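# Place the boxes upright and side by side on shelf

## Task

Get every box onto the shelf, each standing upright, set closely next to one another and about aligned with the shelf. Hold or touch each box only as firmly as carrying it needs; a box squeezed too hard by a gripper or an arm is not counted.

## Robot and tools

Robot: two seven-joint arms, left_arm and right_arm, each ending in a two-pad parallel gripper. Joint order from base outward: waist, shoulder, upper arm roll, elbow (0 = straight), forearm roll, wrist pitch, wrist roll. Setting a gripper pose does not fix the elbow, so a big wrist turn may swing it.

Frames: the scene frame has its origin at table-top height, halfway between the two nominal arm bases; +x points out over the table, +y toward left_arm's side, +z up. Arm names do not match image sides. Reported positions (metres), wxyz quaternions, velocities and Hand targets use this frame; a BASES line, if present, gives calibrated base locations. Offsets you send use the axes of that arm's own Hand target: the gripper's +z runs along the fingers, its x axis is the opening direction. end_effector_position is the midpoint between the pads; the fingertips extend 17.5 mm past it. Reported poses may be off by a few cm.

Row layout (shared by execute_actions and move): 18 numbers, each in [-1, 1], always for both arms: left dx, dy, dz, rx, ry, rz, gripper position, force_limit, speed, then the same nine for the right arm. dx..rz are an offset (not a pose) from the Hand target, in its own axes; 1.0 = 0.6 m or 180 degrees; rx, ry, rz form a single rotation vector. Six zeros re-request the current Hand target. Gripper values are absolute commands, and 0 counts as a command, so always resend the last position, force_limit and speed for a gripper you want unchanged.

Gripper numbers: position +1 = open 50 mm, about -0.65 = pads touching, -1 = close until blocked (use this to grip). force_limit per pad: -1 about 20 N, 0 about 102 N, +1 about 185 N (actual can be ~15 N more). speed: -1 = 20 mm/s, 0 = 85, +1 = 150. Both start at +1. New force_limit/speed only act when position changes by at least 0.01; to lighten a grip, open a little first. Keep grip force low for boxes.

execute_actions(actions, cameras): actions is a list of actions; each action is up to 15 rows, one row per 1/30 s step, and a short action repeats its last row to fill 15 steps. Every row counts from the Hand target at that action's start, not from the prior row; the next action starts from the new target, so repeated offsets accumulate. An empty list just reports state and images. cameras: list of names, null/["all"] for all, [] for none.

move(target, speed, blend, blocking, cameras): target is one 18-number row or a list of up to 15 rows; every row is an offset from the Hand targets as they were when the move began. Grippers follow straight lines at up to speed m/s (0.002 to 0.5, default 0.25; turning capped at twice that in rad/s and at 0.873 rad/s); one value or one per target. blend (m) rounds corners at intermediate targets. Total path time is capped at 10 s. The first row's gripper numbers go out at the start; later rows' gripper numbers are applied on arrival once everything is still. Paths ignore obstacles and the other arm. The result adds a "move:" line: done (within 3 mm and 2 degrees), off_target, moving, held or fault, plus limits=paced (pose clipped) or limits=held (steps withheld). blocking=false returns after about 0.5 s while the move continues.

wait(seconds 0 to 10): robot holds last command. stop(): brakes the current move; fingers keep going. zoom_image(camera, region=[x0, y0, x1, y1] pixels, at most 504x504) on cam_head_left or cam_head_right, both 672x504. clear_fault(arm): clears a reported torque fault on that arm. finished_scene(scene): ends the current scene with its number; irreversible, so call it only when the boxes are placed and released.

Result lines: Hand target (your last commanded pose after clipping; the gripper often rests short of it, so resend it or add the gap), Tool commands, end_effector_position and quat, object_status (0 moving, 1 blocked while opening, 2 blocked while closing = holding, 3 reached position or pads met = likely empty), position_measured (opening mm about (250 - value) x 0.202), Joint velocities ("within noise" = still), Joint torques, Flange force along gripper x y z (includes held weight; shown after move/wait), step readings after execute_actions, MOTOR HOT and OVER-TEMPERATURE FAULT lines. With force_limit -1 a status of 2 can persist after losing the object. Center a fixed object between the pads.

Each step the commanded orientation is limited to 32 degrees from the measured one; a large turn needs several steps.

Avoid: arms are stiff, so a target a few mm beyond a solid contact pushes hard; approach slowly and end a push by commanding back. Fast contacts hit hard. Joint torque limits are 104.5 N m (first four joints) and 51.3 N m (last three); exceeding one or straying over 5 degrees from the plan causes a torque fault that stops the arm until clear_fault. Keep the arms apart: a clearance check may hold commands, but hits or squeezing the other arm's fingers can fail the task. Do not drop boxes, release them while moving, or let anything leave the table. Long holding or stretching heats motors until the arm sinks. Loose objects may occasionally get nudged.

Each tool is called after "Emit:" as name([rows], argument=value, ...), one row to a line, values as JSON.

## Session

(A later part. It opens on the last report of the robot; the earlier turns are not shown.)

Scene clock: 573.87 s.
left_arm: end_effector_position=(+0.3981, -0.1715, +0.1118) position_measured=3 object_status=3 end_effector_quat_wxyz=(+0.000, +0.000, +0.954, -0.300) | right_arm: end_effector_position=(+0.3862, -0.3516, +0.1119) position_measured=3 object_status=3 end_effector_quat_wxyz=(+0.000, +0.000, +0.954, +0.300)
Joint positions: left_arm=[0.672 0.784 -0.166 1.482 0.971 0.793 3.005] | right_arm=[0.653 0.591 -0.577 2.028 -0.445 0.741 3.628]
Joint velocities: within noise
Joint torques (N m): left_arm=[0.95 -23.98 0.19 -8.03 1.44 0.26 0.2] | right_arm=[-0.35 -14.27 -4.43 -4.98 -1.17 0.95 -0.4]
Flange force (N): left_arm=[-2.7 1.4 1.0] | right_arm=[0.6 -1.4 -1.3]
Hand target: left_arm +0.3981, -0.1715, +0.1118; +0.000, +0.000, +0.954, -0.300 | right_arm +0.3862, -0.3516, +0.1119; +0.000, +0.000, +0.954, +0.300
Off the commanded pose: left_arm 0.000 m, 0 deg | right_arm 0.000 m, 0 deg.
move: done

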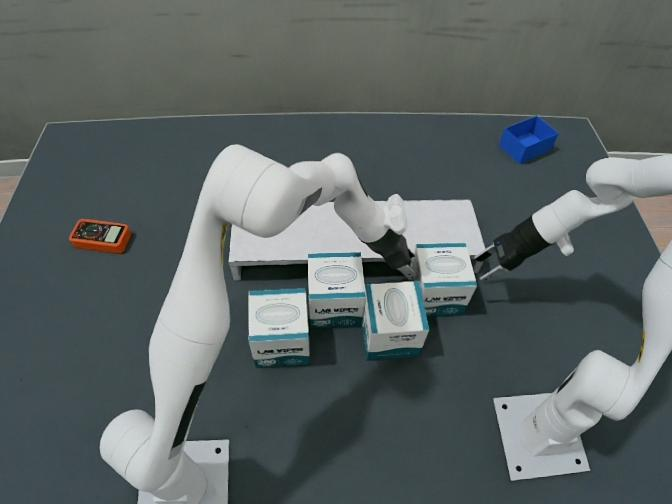

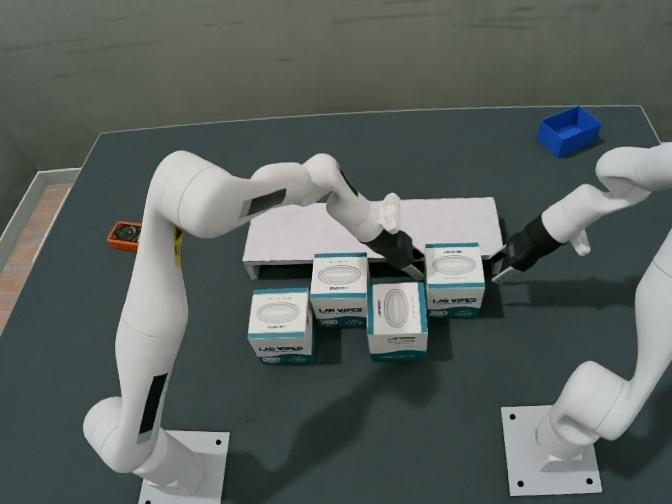

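Emit:
move(target=[0,-0.0109,0.0077,0,0,0,1,1,1,0,0.0137,0.0096,0,0,0,1,1,1], speed=0.02)

Emit:
zoom_image(camera="cam_head_right", region=[380, 200, 520, 320])

Emit:
zoom_image(camera="cam_head_left", region=[370, 200, 510, 320])

Scene clock: 583.80 s.
left_arm: end_effector_position=(+0.3981, -0.1795, +0.1118) position_measured=3 object_status=3 end_effector_quat_wxyz=(+0.000, +0.000, +0.954, -0.300) | right_arm: end_effector_position=(+0.3862, -0.3416, +0.1119) position_measured=3 object_status=3 end_effector_quat_wxyz=(+0.000, +0.000, +0.954, +0.300)
Joint positions: left_arm=[0.685 0.792 -0.168 1.463 0.967 0.793 3.025] | right_arm=[0.633 0.588 -0.584 2.037 -0.455 0.722 3.615]
Joint velocities: within noise
Joint torques (N m): left_arm=[1.04 -24.21 0.23 -8.26 1.43 0.21 0.19] | right_arm=[-0.33 -14.26 -4.47 -5.03 -1.15 0.88 -0.42]
Flange force (N): left_arm=[-2.4 1.8 0.9] | right_arm=[0.5 -1.6 -1.3]
Hand target: left_arm +0.3981, -0.1795, +0.1118; +0.000, +0.000, +0.954, -0.300 | right_arm +0.3862, -0.3416, +0.1119; +0.000, +0.000, +0.954, +0.300
Off the commanded pose: left_arm 0.000 m, 0 deg | right_arm 0.000 m, 0 deg.
move: done

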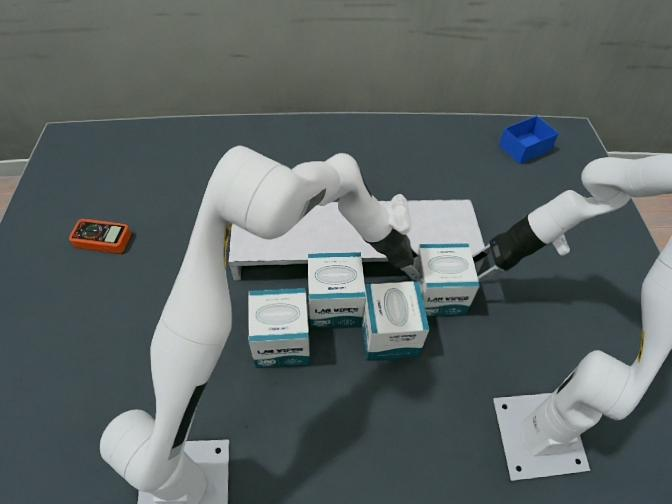

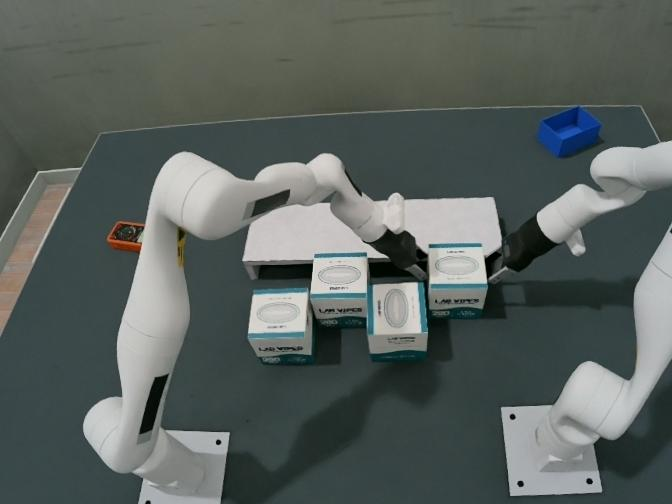

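Scaled by 3.600.

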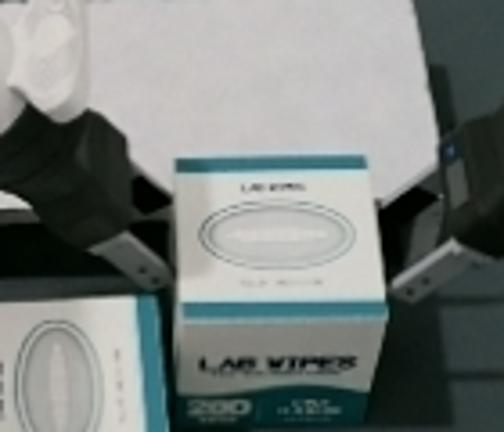

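Scaled by 3.600.

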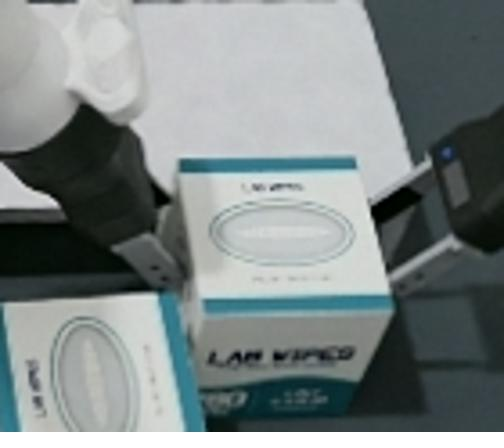

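Emit:
move(target=[0,0,0,0,0,0,1,1,1,0,0.0041,0.0029,0,0,0,1,1,1], speed=0.01, cameras=[])

Emit:
move(target=[0,0,0,0,0,0,1,1,1,0,0.0027,0.0019,0,0,0,1,1,1], speed=0.01)

Emit:
zoom_image(camera="cam_head_right", region=[380, 200, 520, 320])

Scene clock: 594.03 s.
left_arm: end_effector_position=(+0.3981, -0.1795, +0.1118) position_measured=3 object_status=3 end_effector_quat_wxyz=(+0.000, +0.000, +0.954, -0.300) | right_arm: end_effector_position=(+0.3862, -0.3386, +0.1118) position_measured=3 object_status=3 end_effector_quat_wxyz=(+0.000, +0.000, +0.954, +0.300)
Joint positions: left_arm=[0.685 0.792 -0.168 1.463 0.967 0.793 3.025] | right_arm=[0.627 0.588 -0.586 2.04 -0.458 0.716 3.611]
Joint velocities: within noise
Joint torques (N m): left_arm=[1.01 -24.25 0.23 -8.25 1.5 0.23 0.2] | right_arm=[-0.34 -14.13 -4.47 -5.08 -1.18 0.9 -0.42]
Flange force (N): left_arm=[-2.5 1.7 0.9] | right_arm=[0.7 -1.5 -1.4]
Hand target: left_arm +0.3981, -0.1795, +0.1118; +0.000, +0.000, +0.954, -0.300 | right_arm +0.3862, -0.3386, +0.1118; +0.000, +0.000, +0.954, +0.300
Off the commanded pose: left_arm 0.000 m, 0 deg | right_arm 0.000 m, 0 deg.
move: done
No camera images: "cameras" was empty.

Scene clock: 594.73 s.
left_arm: end_effector_position=(+0.3981, -0.1795, +0.1118) position_measured=3 object_status=3 end_effector_quat_wxyz=(+0.000, +0.000, +0.954, -0.300) | right_arm: end_effector_position=(+0.3862, -0.3366, +0.1118) position_measured=3 object_status=3 end_effector_quat_wxyz=(+0.000, +0.000, +0.954, +0.300)
Joint positions: left_arm=[0.685 0.792 -0.168 1.463 0.967 0.793 3.025] | right_arm=[0.623 0.587 -0.588 2.041 -0.459 0.713 3.608]
Joint velocities: within noise
Joint torques (N m): left_arm=[0.98 -24.25 0.32 -8.21 1.41 0.24 0.19] | right_arm=[-0.27 -14.19 -4.47 -5.11 -1.15 0.9 -0.39]
Flange force (N): left_arm=[-2.5 1.6 1.0] | right_arm=[0.6 -1.4 -1.1]
Hand target: left_arm +0.3981, -0.1795, +0.1118; +0.000, +0.000, +0.954, -0.300 | right_arm +0.3862, -0.3366, +0.1118; +0.000, +0.000, +0.954, +0.300
Off the commanded pose: left_arm 0.000 m, 0 deg | right_arm 0.000 m, 0 deg.
move: done

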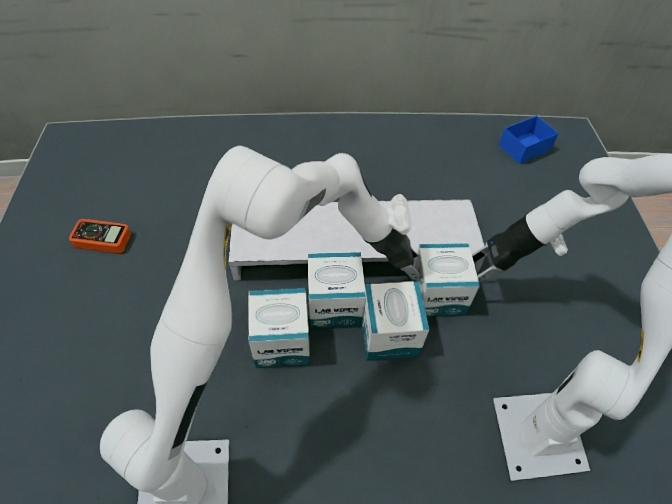

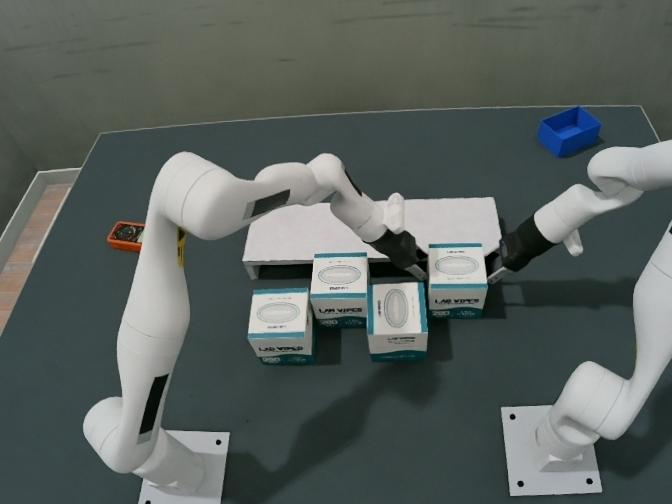

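Scaled by 3.600.

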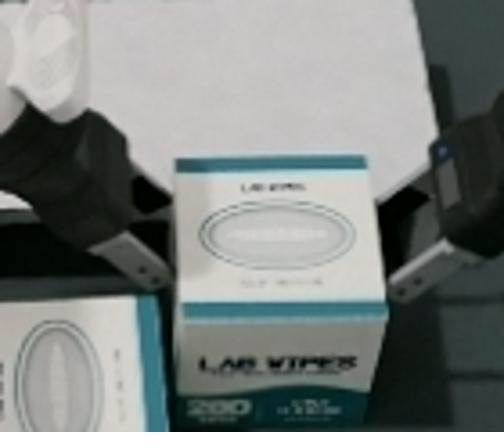

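Emit:
move(target=[0,0,0,0,0,0,1,1,1,0,0.0027,0.0019,0,0,0,1,1,1], speed=0.01, cameras=[])

Emit:
move(target=[0,0,0,0,0,0,1,1,1,0,0.0027,0.0019,0,0,0,1,1,1], speed=0.01, cameras=[])

Emit:
move(target=[0,0,0,0,0,0,1,1,1,0,0.0014,0.001,0,0,0,1,1,1], speed=0.01)

Emit:
zoom_image(camera="cam_head_right", region=[380, 200, 520, 320])

Scene clock: 605.80 s.
left_arm: end_effector_position=(+0.3981, -0.1795, +0.1118) position_measured=3 object_status=3 end_effector_quat_wxyz=(+0.000, +0.000, +0.954, -0.300) | right_arm: end_effector_position=(+0.3862, -0.3346, +0.1118) position_measured=3 object_status=3 end_effector_quat_wxyz=(+0.000, +0.000, +0.954, +0.300)
Joint positions: left_arm=[0.685 0.792 -0.168 1.463 0.967 0.793 3.025] | right_arm=[0.619 0.587 -0.589 2.043 -0.461 0.709 3.605]
Joint velocities: within noise
Joint torques (N m): left_arm=[1.01 -24.26 0.31 -8.22 1.47 0.25 0.16] | right_arm=[-0.48 -14.11 -4.66 -4.96 -1.23 1 -0.44]
Flange force (N): left_arm=[-2.6 1.5 1.0] | right_arm=[0.4 -1.9 -1.4]
Hand target: left_arm +0.3981, -0.1795, +0.1118; +0.000, +0.000, +0.954, -0.300 | right_arm +0.3862, -0.3346, +0.1118; +0.000, +0.000, +0.954, +0.300
Off the commanded pose: left_arm 0.000 m, 0 deg | right_arm 0.000 m, 0 deg.
move: done
No camera images: "cameras" was empty.

Scene clock: 606.50 s.
left_arm: end_effector_position=(+0.3981, -0.1795, +0.1118) position_measured=3 object_status=3 end_effector_quat_wxyz=(+0.000, +0.000, +0.954, -0.300) | right_arm: end_effector_position=(+0.3862, -0.3326, +0.1118) position_measured=3 object_status=3 end_effector_quat_wxyz=(+0.000, +0.000, +0.954, +0.300)
Joint positions: left_arm=[0.685 0.792 -0.168 1.463 0.967 0.793 3.025] | right_arm=[0.615 0.586 -0.59 2.044 -0.463 0.706 3.602]
Joint velocities: within noise
Joint torques (N m): left_arm=[1.48 -24.3 0.65 -8.45 1.67 0.25 0.2] | right_arm=[-0.91 -13.98 -5.1 -4.96 -1.34 1.07 -0.44]
Flange force (N): left_arm=[-2.6 2.4 0.3] | right_arm=[0.8 -2.8 -2.1]
Hand target: left_arm +0.3981, -0.1795, +0.1118; +0.000, +0.000, +0.954, -0.300 | right_arm +0.3862, -0.3326, +0.1118; +0.000, +0.000, +0.954, +0.300
Off the commanded pose: left_arm 0.000 m, 0 deg | right_arm 0.000 m, 0 deg.
move: done
No camera images: "cameras" was empty.

Scene clock: 607.20 s.
left_arm: end_effector_position=(+0.3981, -0.1795, +0.1118) position_measured=3 object_status=3 end_effector_quat_wxyz=(+0.000, +0.000, +0.954, -0.300) | right_arm: end_effector_position=(+0.3862, -0.3316, +0.1118) position_measured=3 object_status=3 end_effector_quat_wxyz=(+0.000, +0.000, +0.954, +0.300)
Joint positions: left_arm=[0.685 0.792 -0.168 1.463 0.967 0.793 3.025] | right_arm=[0.613 0.586 -0.591 2.045 -0.464 0.704 3.601]
Joint velocities: within noise
Joint torques (N m): left_arm=[1.79 -24.33 1.02 -8.65 1.8 0.3 0.18] | right_arm=[-1.18 -13.82 -5.5 -4.79 -1.48 1.2 -0.38]
Flange force (N): left_arm=[-2.5 2.9 -0.2] | right_arm=[0.4 -3.3 -2.7]
Hand target: left_arm +0.3981, -0.1795, +0.1118; +0.000, +0.000, +0.954, -0.300 | right_arm +0.3862, -0.3316, +0.1118; +0.000, +0.000, +0.954, +0.300
Off the commanded pose: left_arm 0.000 m, 0 deg | right_arm 0.000 m, 0 deg.
move: done

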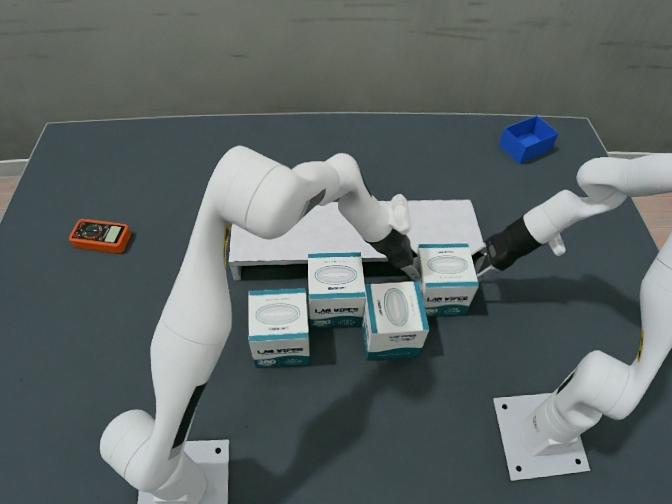

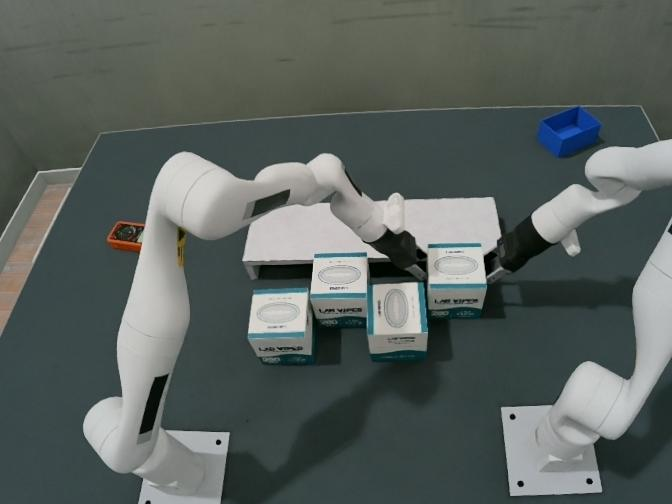

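Scaled by 3.600.

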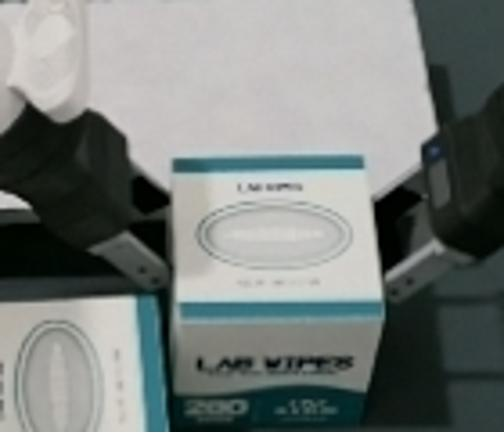

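Emit:
move(target=[0,-0.00205,0.00144,0,0,0,1,1,1,0,0.00205,0.00144,0,0,0,1,1,1], speed=0.01, cameras=[])

Scene clock: 615.83 s.
left_arm: end_effector_position=(+0.3981, -0.1810, +0.1118) position_measured=3 object_status=3 end_effector_quat_wxyz=(+0.000, +0.000, +0.954, -0.300) | right_arm: end_effector_position=(+0.3862, -0.3301, +0.1118) position_measured=3 object_status=3 end_effector_quat_wxyz=(+0.000, +0.000, +0.954, +0.300)
Joint positions: left_arm=[0.687 0.794 -0.168 1.46 0.966 0.793 3.029] | right_arm=[0.61 0.586 -0.592 2.046 -0.466 0.701 3.599]
Joint velocities: within noise
Joint torques (N m): left_arm=[3.07 -24.51 2.18 -9.42 2.35 0.28 0.16] | right_arm=[-2.2 -13.48 -6.64 -4.66 -1.94 1.48 -0.38]
Flange force (N): left_arm=[-2.4 5.1 -2.2] | right_arm=[0.8 -5.5 -4.4]
Hand target: left_arm +0.3981, -0.1810, +0.1118; +0.000, +0.000, +0.954, -0.300 | right_arm +0.3862, -0.3301, +0.1118; +0.000, +0.000, +0.954, +0.300
Off the commanded pose: left_arm 0.000 m, 0 deg | right_arm 0.000 m, 0 deg.
move: done
No camera images: "cameras" was empty.

Emit:
move(target=[0,-0.00957,-0.01365,0,0,0,1,1,1,0,0.00957,-0.01365,0,0,0,1,1,1], speed=0.02)

Emit:
zoom_image(camera="cam_head_right", region=[380, 200, 520, 320])

Scene clock: 623.17 s.
left_arm: end_effector_position=(+0.3981, -0.1811, +0.1218) position_measured=3 object_status=3 end_effector_quat_wxyz=(+0.000, +0.000, +0.954, -0.300) | right_arm: end_effector_position=(+0.3862, -0.3301, +0.1218) position_measured=3 object_status=3 end_effector_quat_wxyz=(+0.000, +0.000, +0.954, +0.300)
Joint positions: left_arm=[0.692 0.78 -0.177 1.452 0.952 0.81 3.05] | right_arm=[0.613 0.562 -0.594 2.038 -0.467 0.73 3.587]
Joint velocities: within noise
Joint torques (N m): left_arm=[3.21 -25.31 2.3 -10.11 2.6 0.31 0.21] | right_arm=[-2.21 -13.63 -6.65 -5.04 -2.14 1.48 -0.41]
Flange force (N): left_arm=[-2.1 6.5 -1.2] | right_arm=[0.7 -6.2 -3.7]
Hand target: left_arm +0.3981, -0.1811, +0.1218; +0.000, +0.000, +0.954, -0.300 | right_arm +0.3862, -0.3301, +0.1218; +0.000, +0.000, +0.954, +0.300
Off the commanded pose: left_arm 0.000 m, 0 deg | right_arm 0.000 m, 0 deg.
move: done

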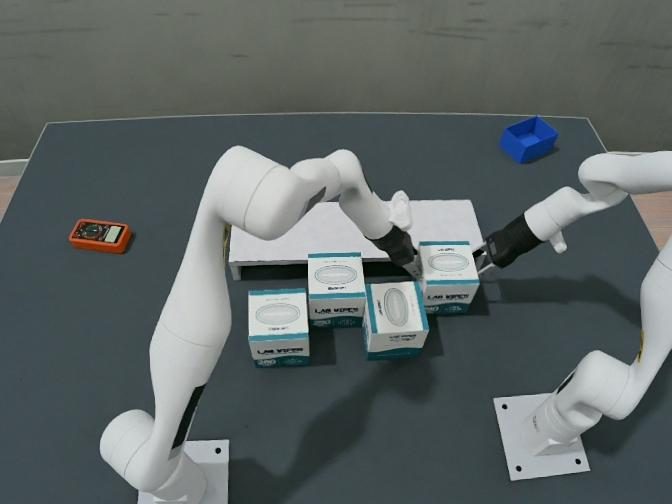

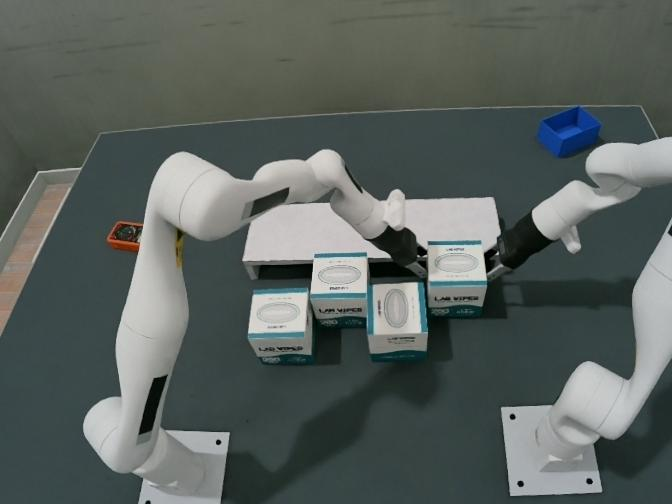

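Scaled by 3.600.

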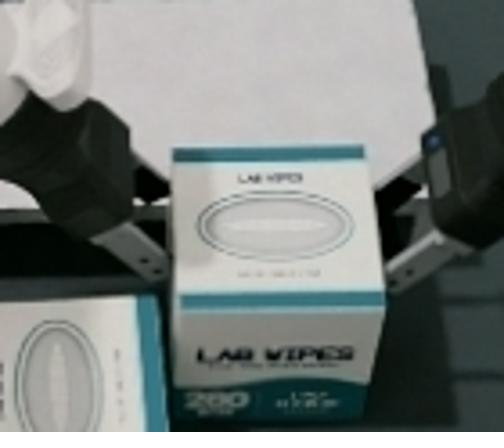

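Emit:
move(target=[0,-0.0727,-0.1017,0,0,0,1,1,1,0,0.0727,-0.1017,0,0,0,1,1,1], speed=0.04)

Scene clock: 644.00 s.
left_arm: end_effector_position=(+0.3981, -0.1819, +0.1968) position_measured=3 object_status=3 end_effector_quat_wxyz=(+0.000, +0.000, +0.954, -0.300) | right_arm: end_effector_position=(+0.3862, -0.3293, +0.1968) position_measured=3 object_status=3 end_effector_quat_wxyz=(+0.000, +0.000, +0.954, +0.300)
Joint positions: left_arm=[0.723 0.687 -0.233 1.365 0.857 0.948 3.21] | right_arm=[0.638 0.404 -0.606 1.947 -0.477 0.953 3.499]
Joint velocities: within noise
Joint torques (N m): left_arm=[4.55 -24.63 3.01 -11.29 3.48 -0.19 0.23] | right_arm=[-3.25 -12.22 -6.69 -6.65 -3.27 1.45 -0.41]
Flange force (N): left_arm=[-3.2 7.9 -3.0] | right_arm=[1.5 -8.4 -5.6]
Hand target: left_arm +0.3981, -0.1819, +0.1968; +0.000, +0.000, +0.954, -0.300 | right_arm +0.3862, -0.3293, +0.1968; +0.000, +0.000, +0.954, +0.300
Off the commanded pose: left_arm 0.000 m, 0 deg | right_arm 0.000 m, 0 deg.
move: done

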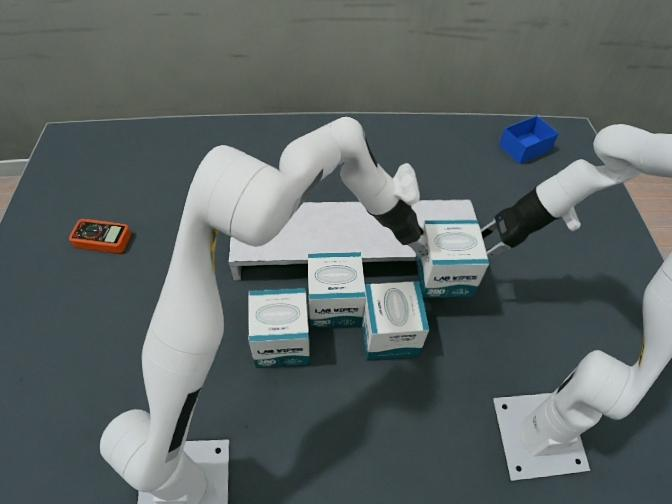

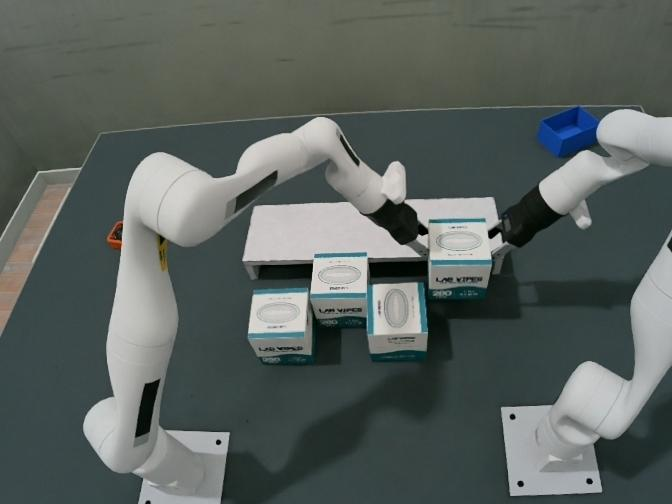

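Emit:
move(target=[-0.25,-0.0594,0.0314,0,0,0,1,1,1,-0.25,-0.0498,-0.0451,0,0,0,1,1,1], speed=0.05)

Emit:
zoom_image(camera="cam_head_right", region=[380, 130, 540, 270])

Emit:
zoom_image(camera="cam_head_left", region=[380, 130, 540, 270])

Scene clock: 655.73 s.
left_arm: end_effector_position=(+0.5481, -0.2219, +0.2018) position_measured=3 object_status=3 end_effector_quat_wxyz=(+0.000, +0.000, +0.954, -0.300) | right_arm: end_effector_position=(+0.5362, -0.3693, +0.2019) position_measured=3 object_status=3 end_effector_quat_wxyz=(+0.000, +0.000, +0.954, +0.300)
Joint positions: left_arm=[0.575 1.115 -0.252 0.45 0.788 1.342 3.516] | right_arm=[0.491 0.691 -0.501 1.399 -0.321 1.184 3.35]
Joint velocities: within noise
Joint torques (N m): left_arm=[5.68 -31.3 3.64 -11.6 3.88 -1.49 0.24] | right_arm=[-4.35 -20.27 -8.68 -7.56 -3.8 0.86 -0.37]
Flange force (N): left_arm=no reading | right_arm=[0.9 -8.0 -4.3]
Hand target: left_arm +0.5481, -0.2219, +0.2018; +0.000, +0.000, +0.954, -0.300 | right_arm +0.5362, -0.3693, +0.2019; +0.000, +0.000, +0.954, +0.300
Off the commanded pose: left_arm 0.000 m, 0 deg | right_arm 0.000 m, 0 deg.
move: done

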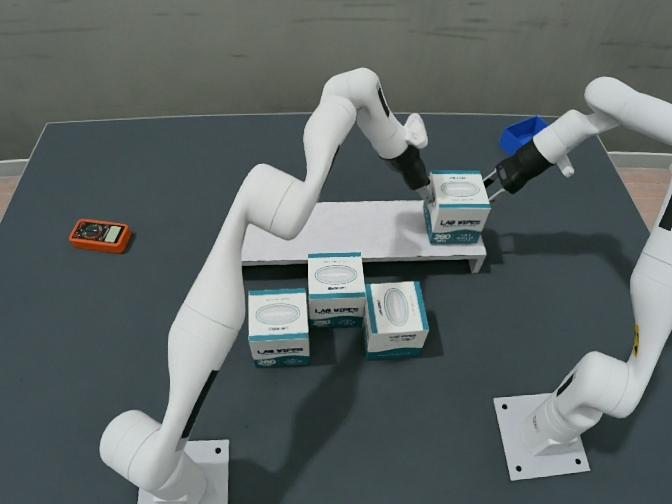

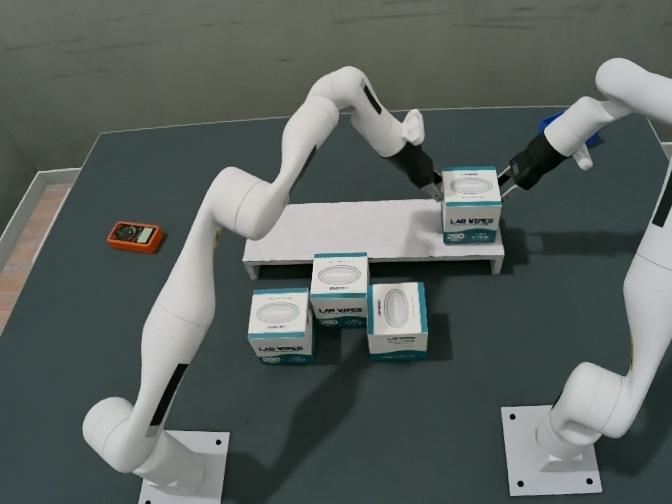

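Scaled by 3.150.

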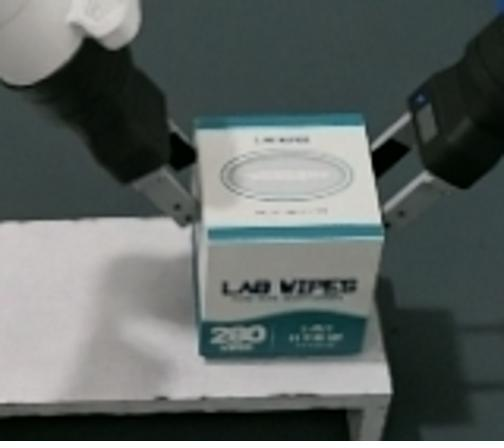

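Scaled by 3.150.

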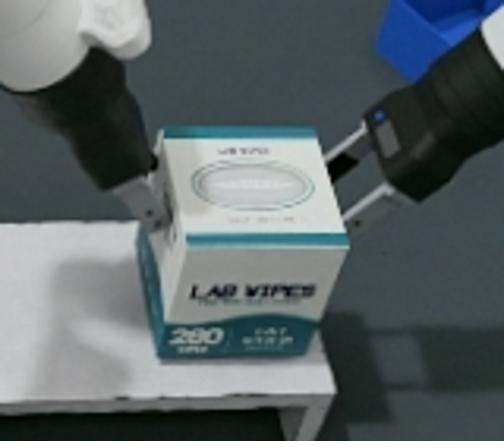

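Emit:
move(target=[0,0.021,0.03,0,0,0,1,1,1,0,-0.021,0.03,0,0,0,1,1,1], speed=0.03)

Emit:
zoom_image(camera="cam_head_right", region=[380, 150, 540, 290])

Scene clock: 670.50 s.
left_arm: end_effector_position=(+0.5481, -0.2219, +0.1797) position_measured=3 object_status=3 end_effector_quat_wxyz=(+0.000, +0.000, +0.954, -0.300) | right_arm: end_effector_position=(+0.5362, -0.3693, +0.1799) position_measured=3 object_status=3 end_effector_quat_wxyz=(+0.000, +0.000, +0.954, +0.300)
Joint positions: left_arm=[0.581 1.119 -0.248 0.513 0.796 1.29 3.474] | right_arm=[0.491 0.718 -0.499 1.429 -0.318 1.134 3.372]
Joint velocities: within noise
Joint torques (N m): left_arm=[4.73 -28.93 2.75 -10.32 3 -1.13 0.18] | right_arm=[-4.8 -18.74 -8.57 -6.17 -3.34 0.89 -0.38]
Flange force (N): left_arm=no reading | right_arm=[0.7 -6.6 -7.8]
Hand target: left_arm +0.5481, -0.2219, +0.1798; +0.000, +0.000, +0.954, -0.300 | right_arm +0.5362, -0.3693, +0.1799; +0.000, +0.000, +0.954, +0.300
Off the commanded pose: left_arm 0.000 m, 0 deg | right_arm 0.000 m, 0 deg.
move: done

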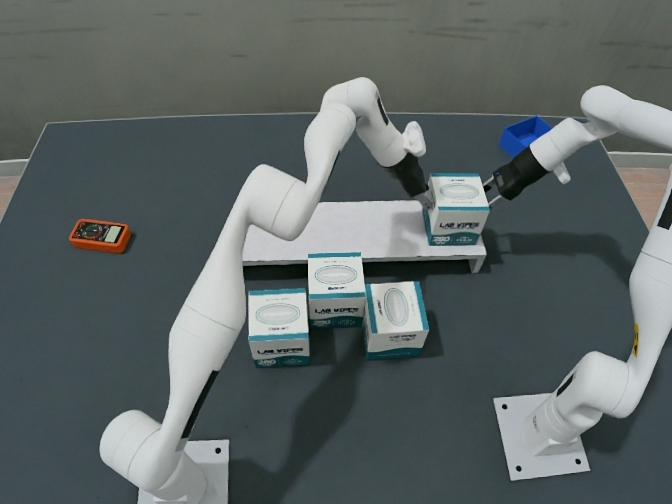

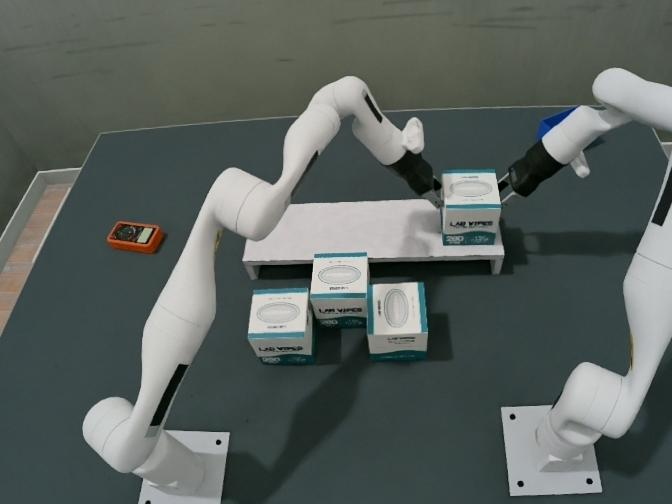

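Scaled by 3.150.

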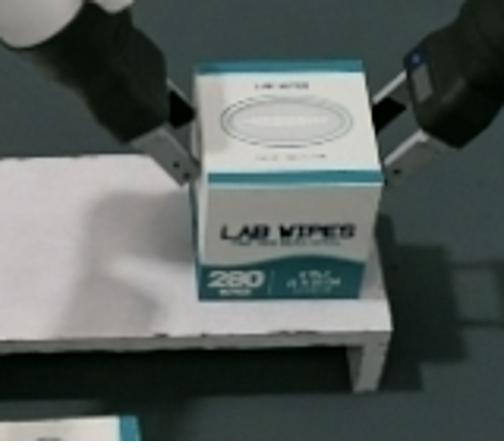

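Emit:
move(target=[0,0.0273,-0.0191,0,0,0,1,1,1,0,-0.0273,-0.0191,0,0,0,1,1,1], speed=0.03)

Emit:
zoom_image(camera="cam_head_right", region=[380, 150, 540, 290])

Emit:
zoom_image(camera="cam_head_left", region=[380, 150, 540, 290])

Scene clock: 682.47 s.
left_arm: end_effector_position=(+0.5481, -0.2019, +0.1798) position_measured=3 object_status=3 end_effector_quat_wxyz=(+0.000, +0.000, +0.954, -0.300) | right_arm: end_effector_position=(+0.5362, -0.3893, +0.1799) position_measured=3 object_status=3 end_effector_quat_wxyz=(+0.000, +0.000, +0.954, +0.300)
Joint positions: left_arm=[0.564 1.076 -0.245 0.609 0.803 1.266 3.414] | right_arm=[0.521 0.728 -0.494 1.408 -0.31 1.165 3.397]
Joint velocities: within noise
Joint torques (N m): left_arm=[0.88 -29.79 0.67 -9.84 1.8 -0.48 0.16] | right_arm=[-0.25 -20.67 -5.03 -7.92 -1.78 0.52 -0.43]
Flange force (N): left_arm=[-5.7 -1.2 0.9] | right_arm=[0.6 -1.2 -0.3]
Hand target: left_arm +0.5481, -0.2019, +0.1798; +0.000, +0.000, +0.954, -0.300 | right_arm +0.5362, -0.3893, +0.1800; +0.000, +0.000, +0.954, +0.300
Off the commanded pose: left_arm 0.000 m, 0 deg | right_arm 0.000 m, 0 deg.
move: done

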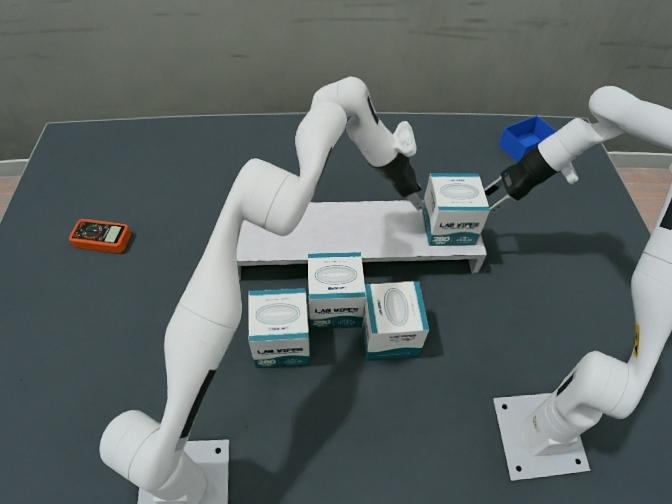

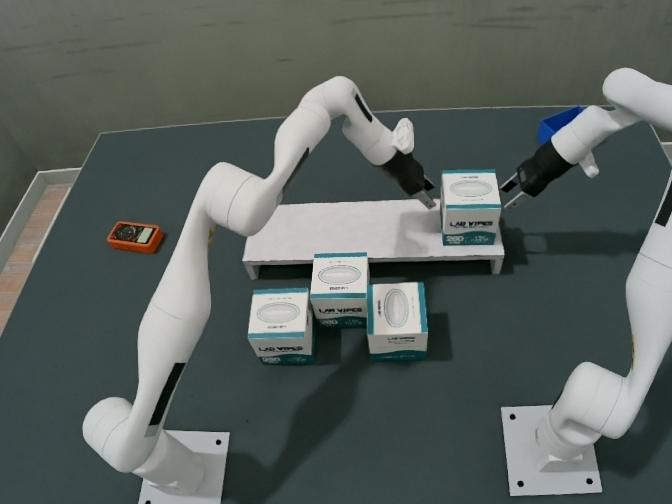

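Scaled by 3.150.

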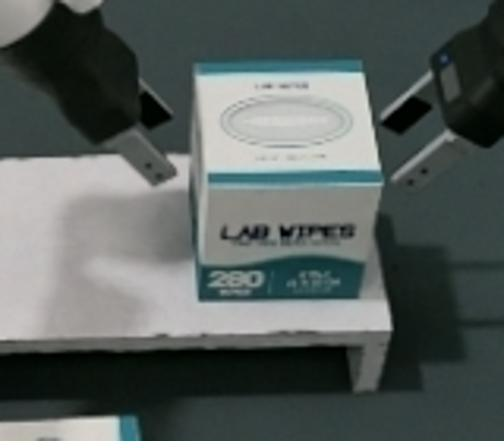

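Scaled by 3.150.

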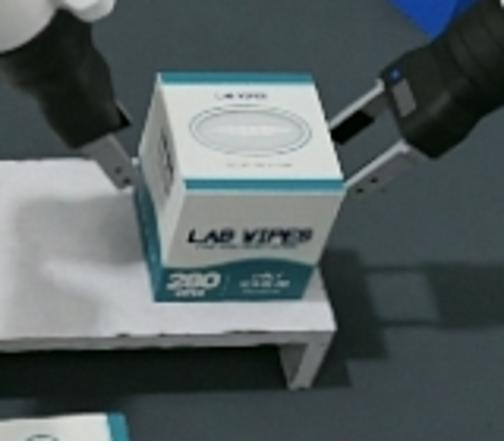

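Emit:
move([
  [0.05,-0.0738,-0.1925,0,0,0,1,1,1,0.0333,0.0738,-0.1925,0,0,0,1,1,1],
  [0.2683,0.3862,-0.3522,0,0,0,1,1,1,0.2633,0.4287,0.219,0,0,0,1,1,1],
], speed=[0.12,0.2], blend=[0.03,0])

Emit:
zoom_image(camera="cam_head_right", region=[250, 190, 450, 350])

Emit:
zoom_image(camera="cam_head_left", region=[250, 190, 450, 350])

Scene clock: 763.50 s.
left_arm: end_effector_position=(+0.3872, +0.1091, +0.2203) position_measured=3 object_status=3 end_effector_quat_wxyz=(+0.000, +0.000, +0.954, -0.300) | right_arm: end_effector_position=(+0.3782, -0.1032, +0.2195) position_measured=3 object_status=3 end_effector_quat_wxyz=(+0.000, +0.000, +0.954, +0.300)
Joint positions: left_arm=[0.257 0.447 -0.339 1.728 0.822 1.2 2.661] | right_arm=[0.08 0.39 -0.668 1.888 -0.464 0.673 2.949]
Joint velocities: within noise
Joint torques (N m): left_arm=[0.87 -17.64 -0.48 -7.44 1.68 0.96 0.18] | right_arm=[-0.14 -13.49 -3.89 -8.85 -1.17 -0.33 -0.39]
Flange force (N): left_arm=[-2.6 1.9 -0.2] | right_arm=[0.1 -1.1 -0.7]
Hand target: left_arm +0.3872, +0.1091, +0.2204; +0.000, +0.000, +0.954, -0.300 | right_arm +0.3782, -0.1032, +0.2195; +0.000, +0.000, +0.954, +0.300
Off the commanded pose: left_arm 0.000 m, 0 deg | right_arm 0.000 m, 0 deg.
move: done

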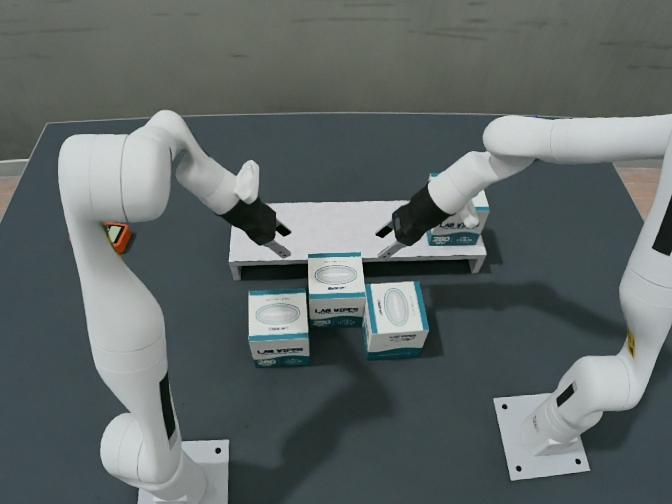

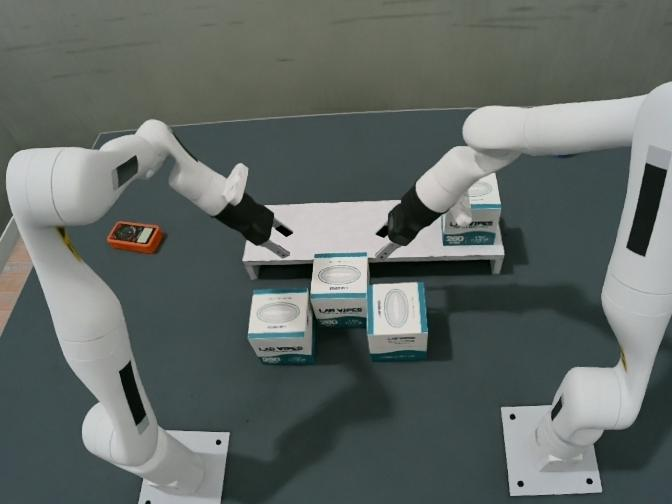

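Scaled by 2.520.

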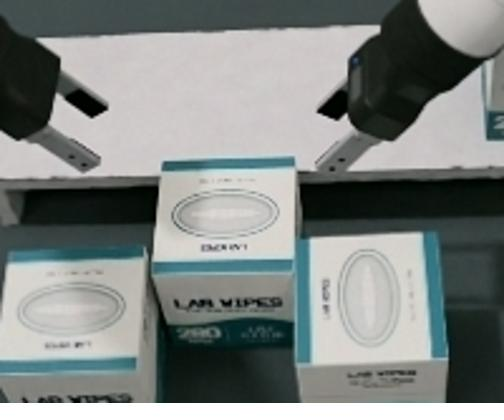

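Scaled by 2.520.

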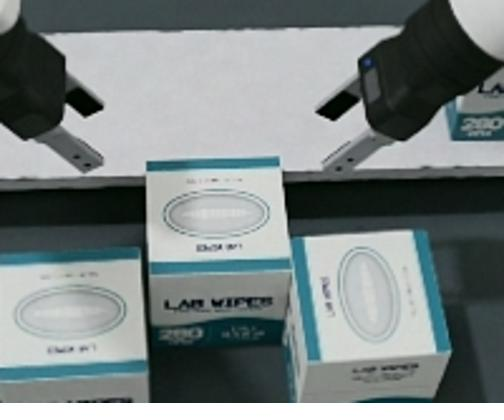

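Emit:
move(target=[0,0.1033,0.1475,0,0,0,1,1,1,0,-0.1033,0.1475,0,0,0,1,1,1], speed=0.12)

Emit:
zoom_image(camera="cam_head_right", region=[270, 220, 420, 340])

Emit:
zoom_image(camera="cam_head_left", region=[270, 220, 420, 340])

Scene clock: 774.63 s.
left_arm: end_effector_position=(+0.3872, +0.1092, +0.1123) position_measured=3 object_status=3 end_effector_quat_wxyz=(+0.000, +0.000, +0.954, -0.300) | right_arm: end_effector_position=(+0.3782, -0.1033, +0.1115) position_measured=3 object_status=3 end_effector_quat_wxyz=(+0.000, +0.000, +0.954, +0.300)
Joint positions: left_arm=[0.216 0.623 -0.289 1.858 0.978 1.005 2.399] | right_arm=[0.065 0.622 -0.687 2.023 -0.472 0.35 3.092]
Joint velocities: within noise
Joint torques (N m): left_arm=[0.91 -18.79 -0.18 -5.53 1.28 1.4 0.16] | right_arm=[-0.22 -15.29 -5.31 -6.22 -0.65 -0.03 -0.39]
Flange force (N): left_arm=[-1.8 2.3 0.2] | right_arm=[-1.1 -0.1 -0.6]
Hand target: left_arm +0.3872, +0.1093, +0.1123; +0.000, +0.000, +0.954, -0.300 | right_arm +0.3782, -0.1033, +0.1115; +0.000, +0.000, +0.954, +0.300
Off the commanded pose: left_arm 0.000 m, 0 deg | right_arm 0.000 m, 0 deg.
move: done

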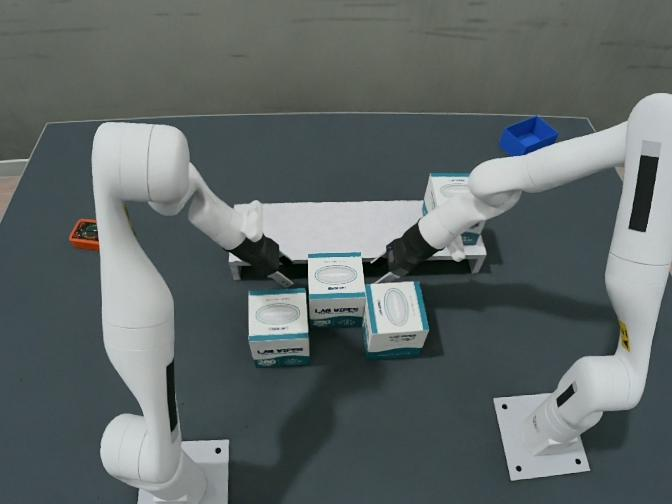

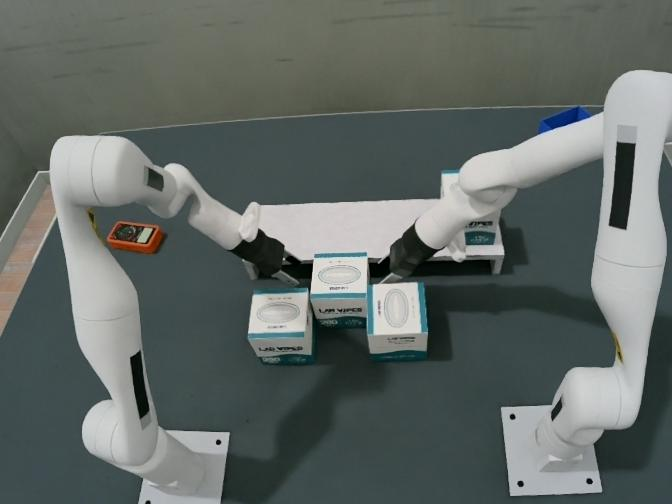

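Scaled by 3.360.

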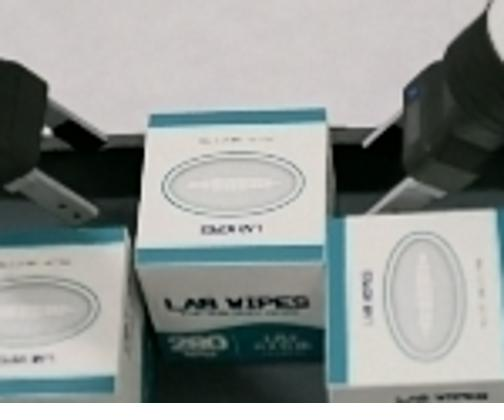

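Scaled by 3.360.

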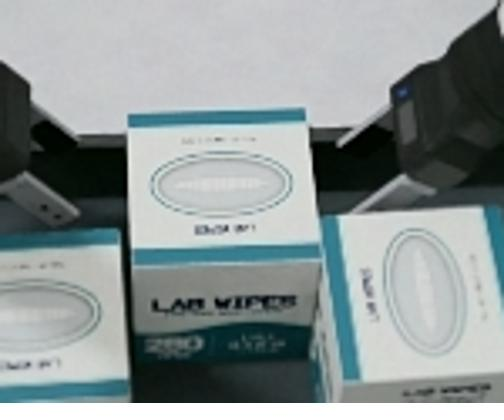

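Emit:
move(target=[0,-0.0328,0.023,0,0,0,1,1,1,0,0.030,0.021,0,0,0,1,1,1], speed=0.03)

Emit:
zoom_image(camera="cam_head_right", region=[270, 220, 420, 340])

Emit:
zoom_image(camera="cam_head_left", region=[270, 220, 420, 340])

Scene clock: 785.83 s.
left_arm: end_effector_position=(+0.3872, +0.0852, +0.1123) position_measured=3 object_status=3 end_effector_quat_wxyz=(+0.000, +0.000, +0.954, -0.300) | right_arm: end_effector_position=(+0.3782, -0.0813, +0.1115) position_measured=3 object_status=3 end_effector_quat_wxyz=(+0.000, +0.000, +0.954, +0.300)
Joint positions: left_arm=[0.262 0.624 -0.275 1.852 0.996 0.977 2.438] | right_arm=[-0.007 0.628 -0.662 1.996 -0.473 0.338 3.051]
Joint velocities: within noise
Joint torques (N m): left_arm=[0.95 -19.02 -0.17 -5.71 1.28 1.31 0.17] | right_arm=[-0.28 -15.87 -5.3 -6.48 -0.65 -0.12 -0.4]
Flange force (N): left_arm=[-1.9 2.5 0.4] | right_arm=[-1.0 -0.2 -0.7]
Hand target: left_arm +0.3872, +0.0852, +0.1123; +0.000, +0.000, +0.954, -0.300 | right_arm +0.3782, -0.0813, +0.1115; +0.000, +0.000, +0.954, +0.300
Off the commanded pose: left_arm 0.000 m, 0 deg | right_arm 0.000 m, 0 deg.
move: done

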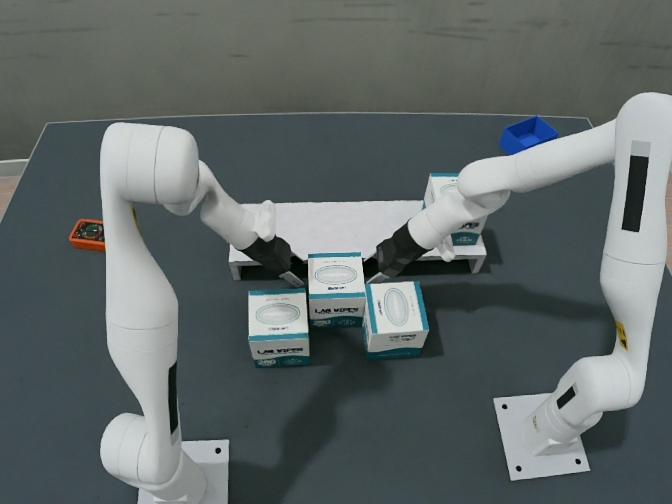

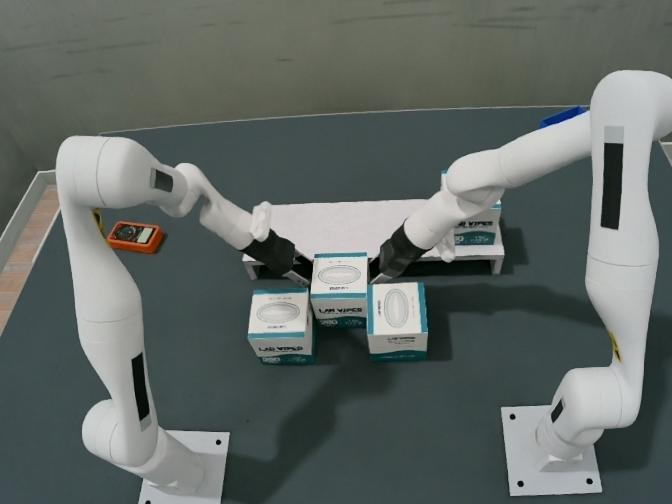

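Scaled by 3.360.

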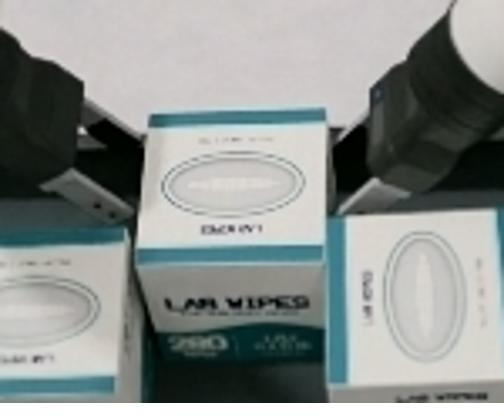

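Scaled by 3.360.

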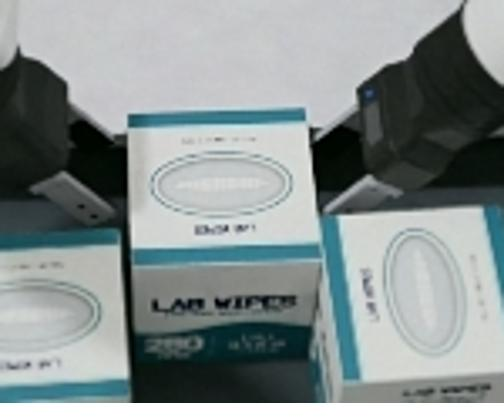

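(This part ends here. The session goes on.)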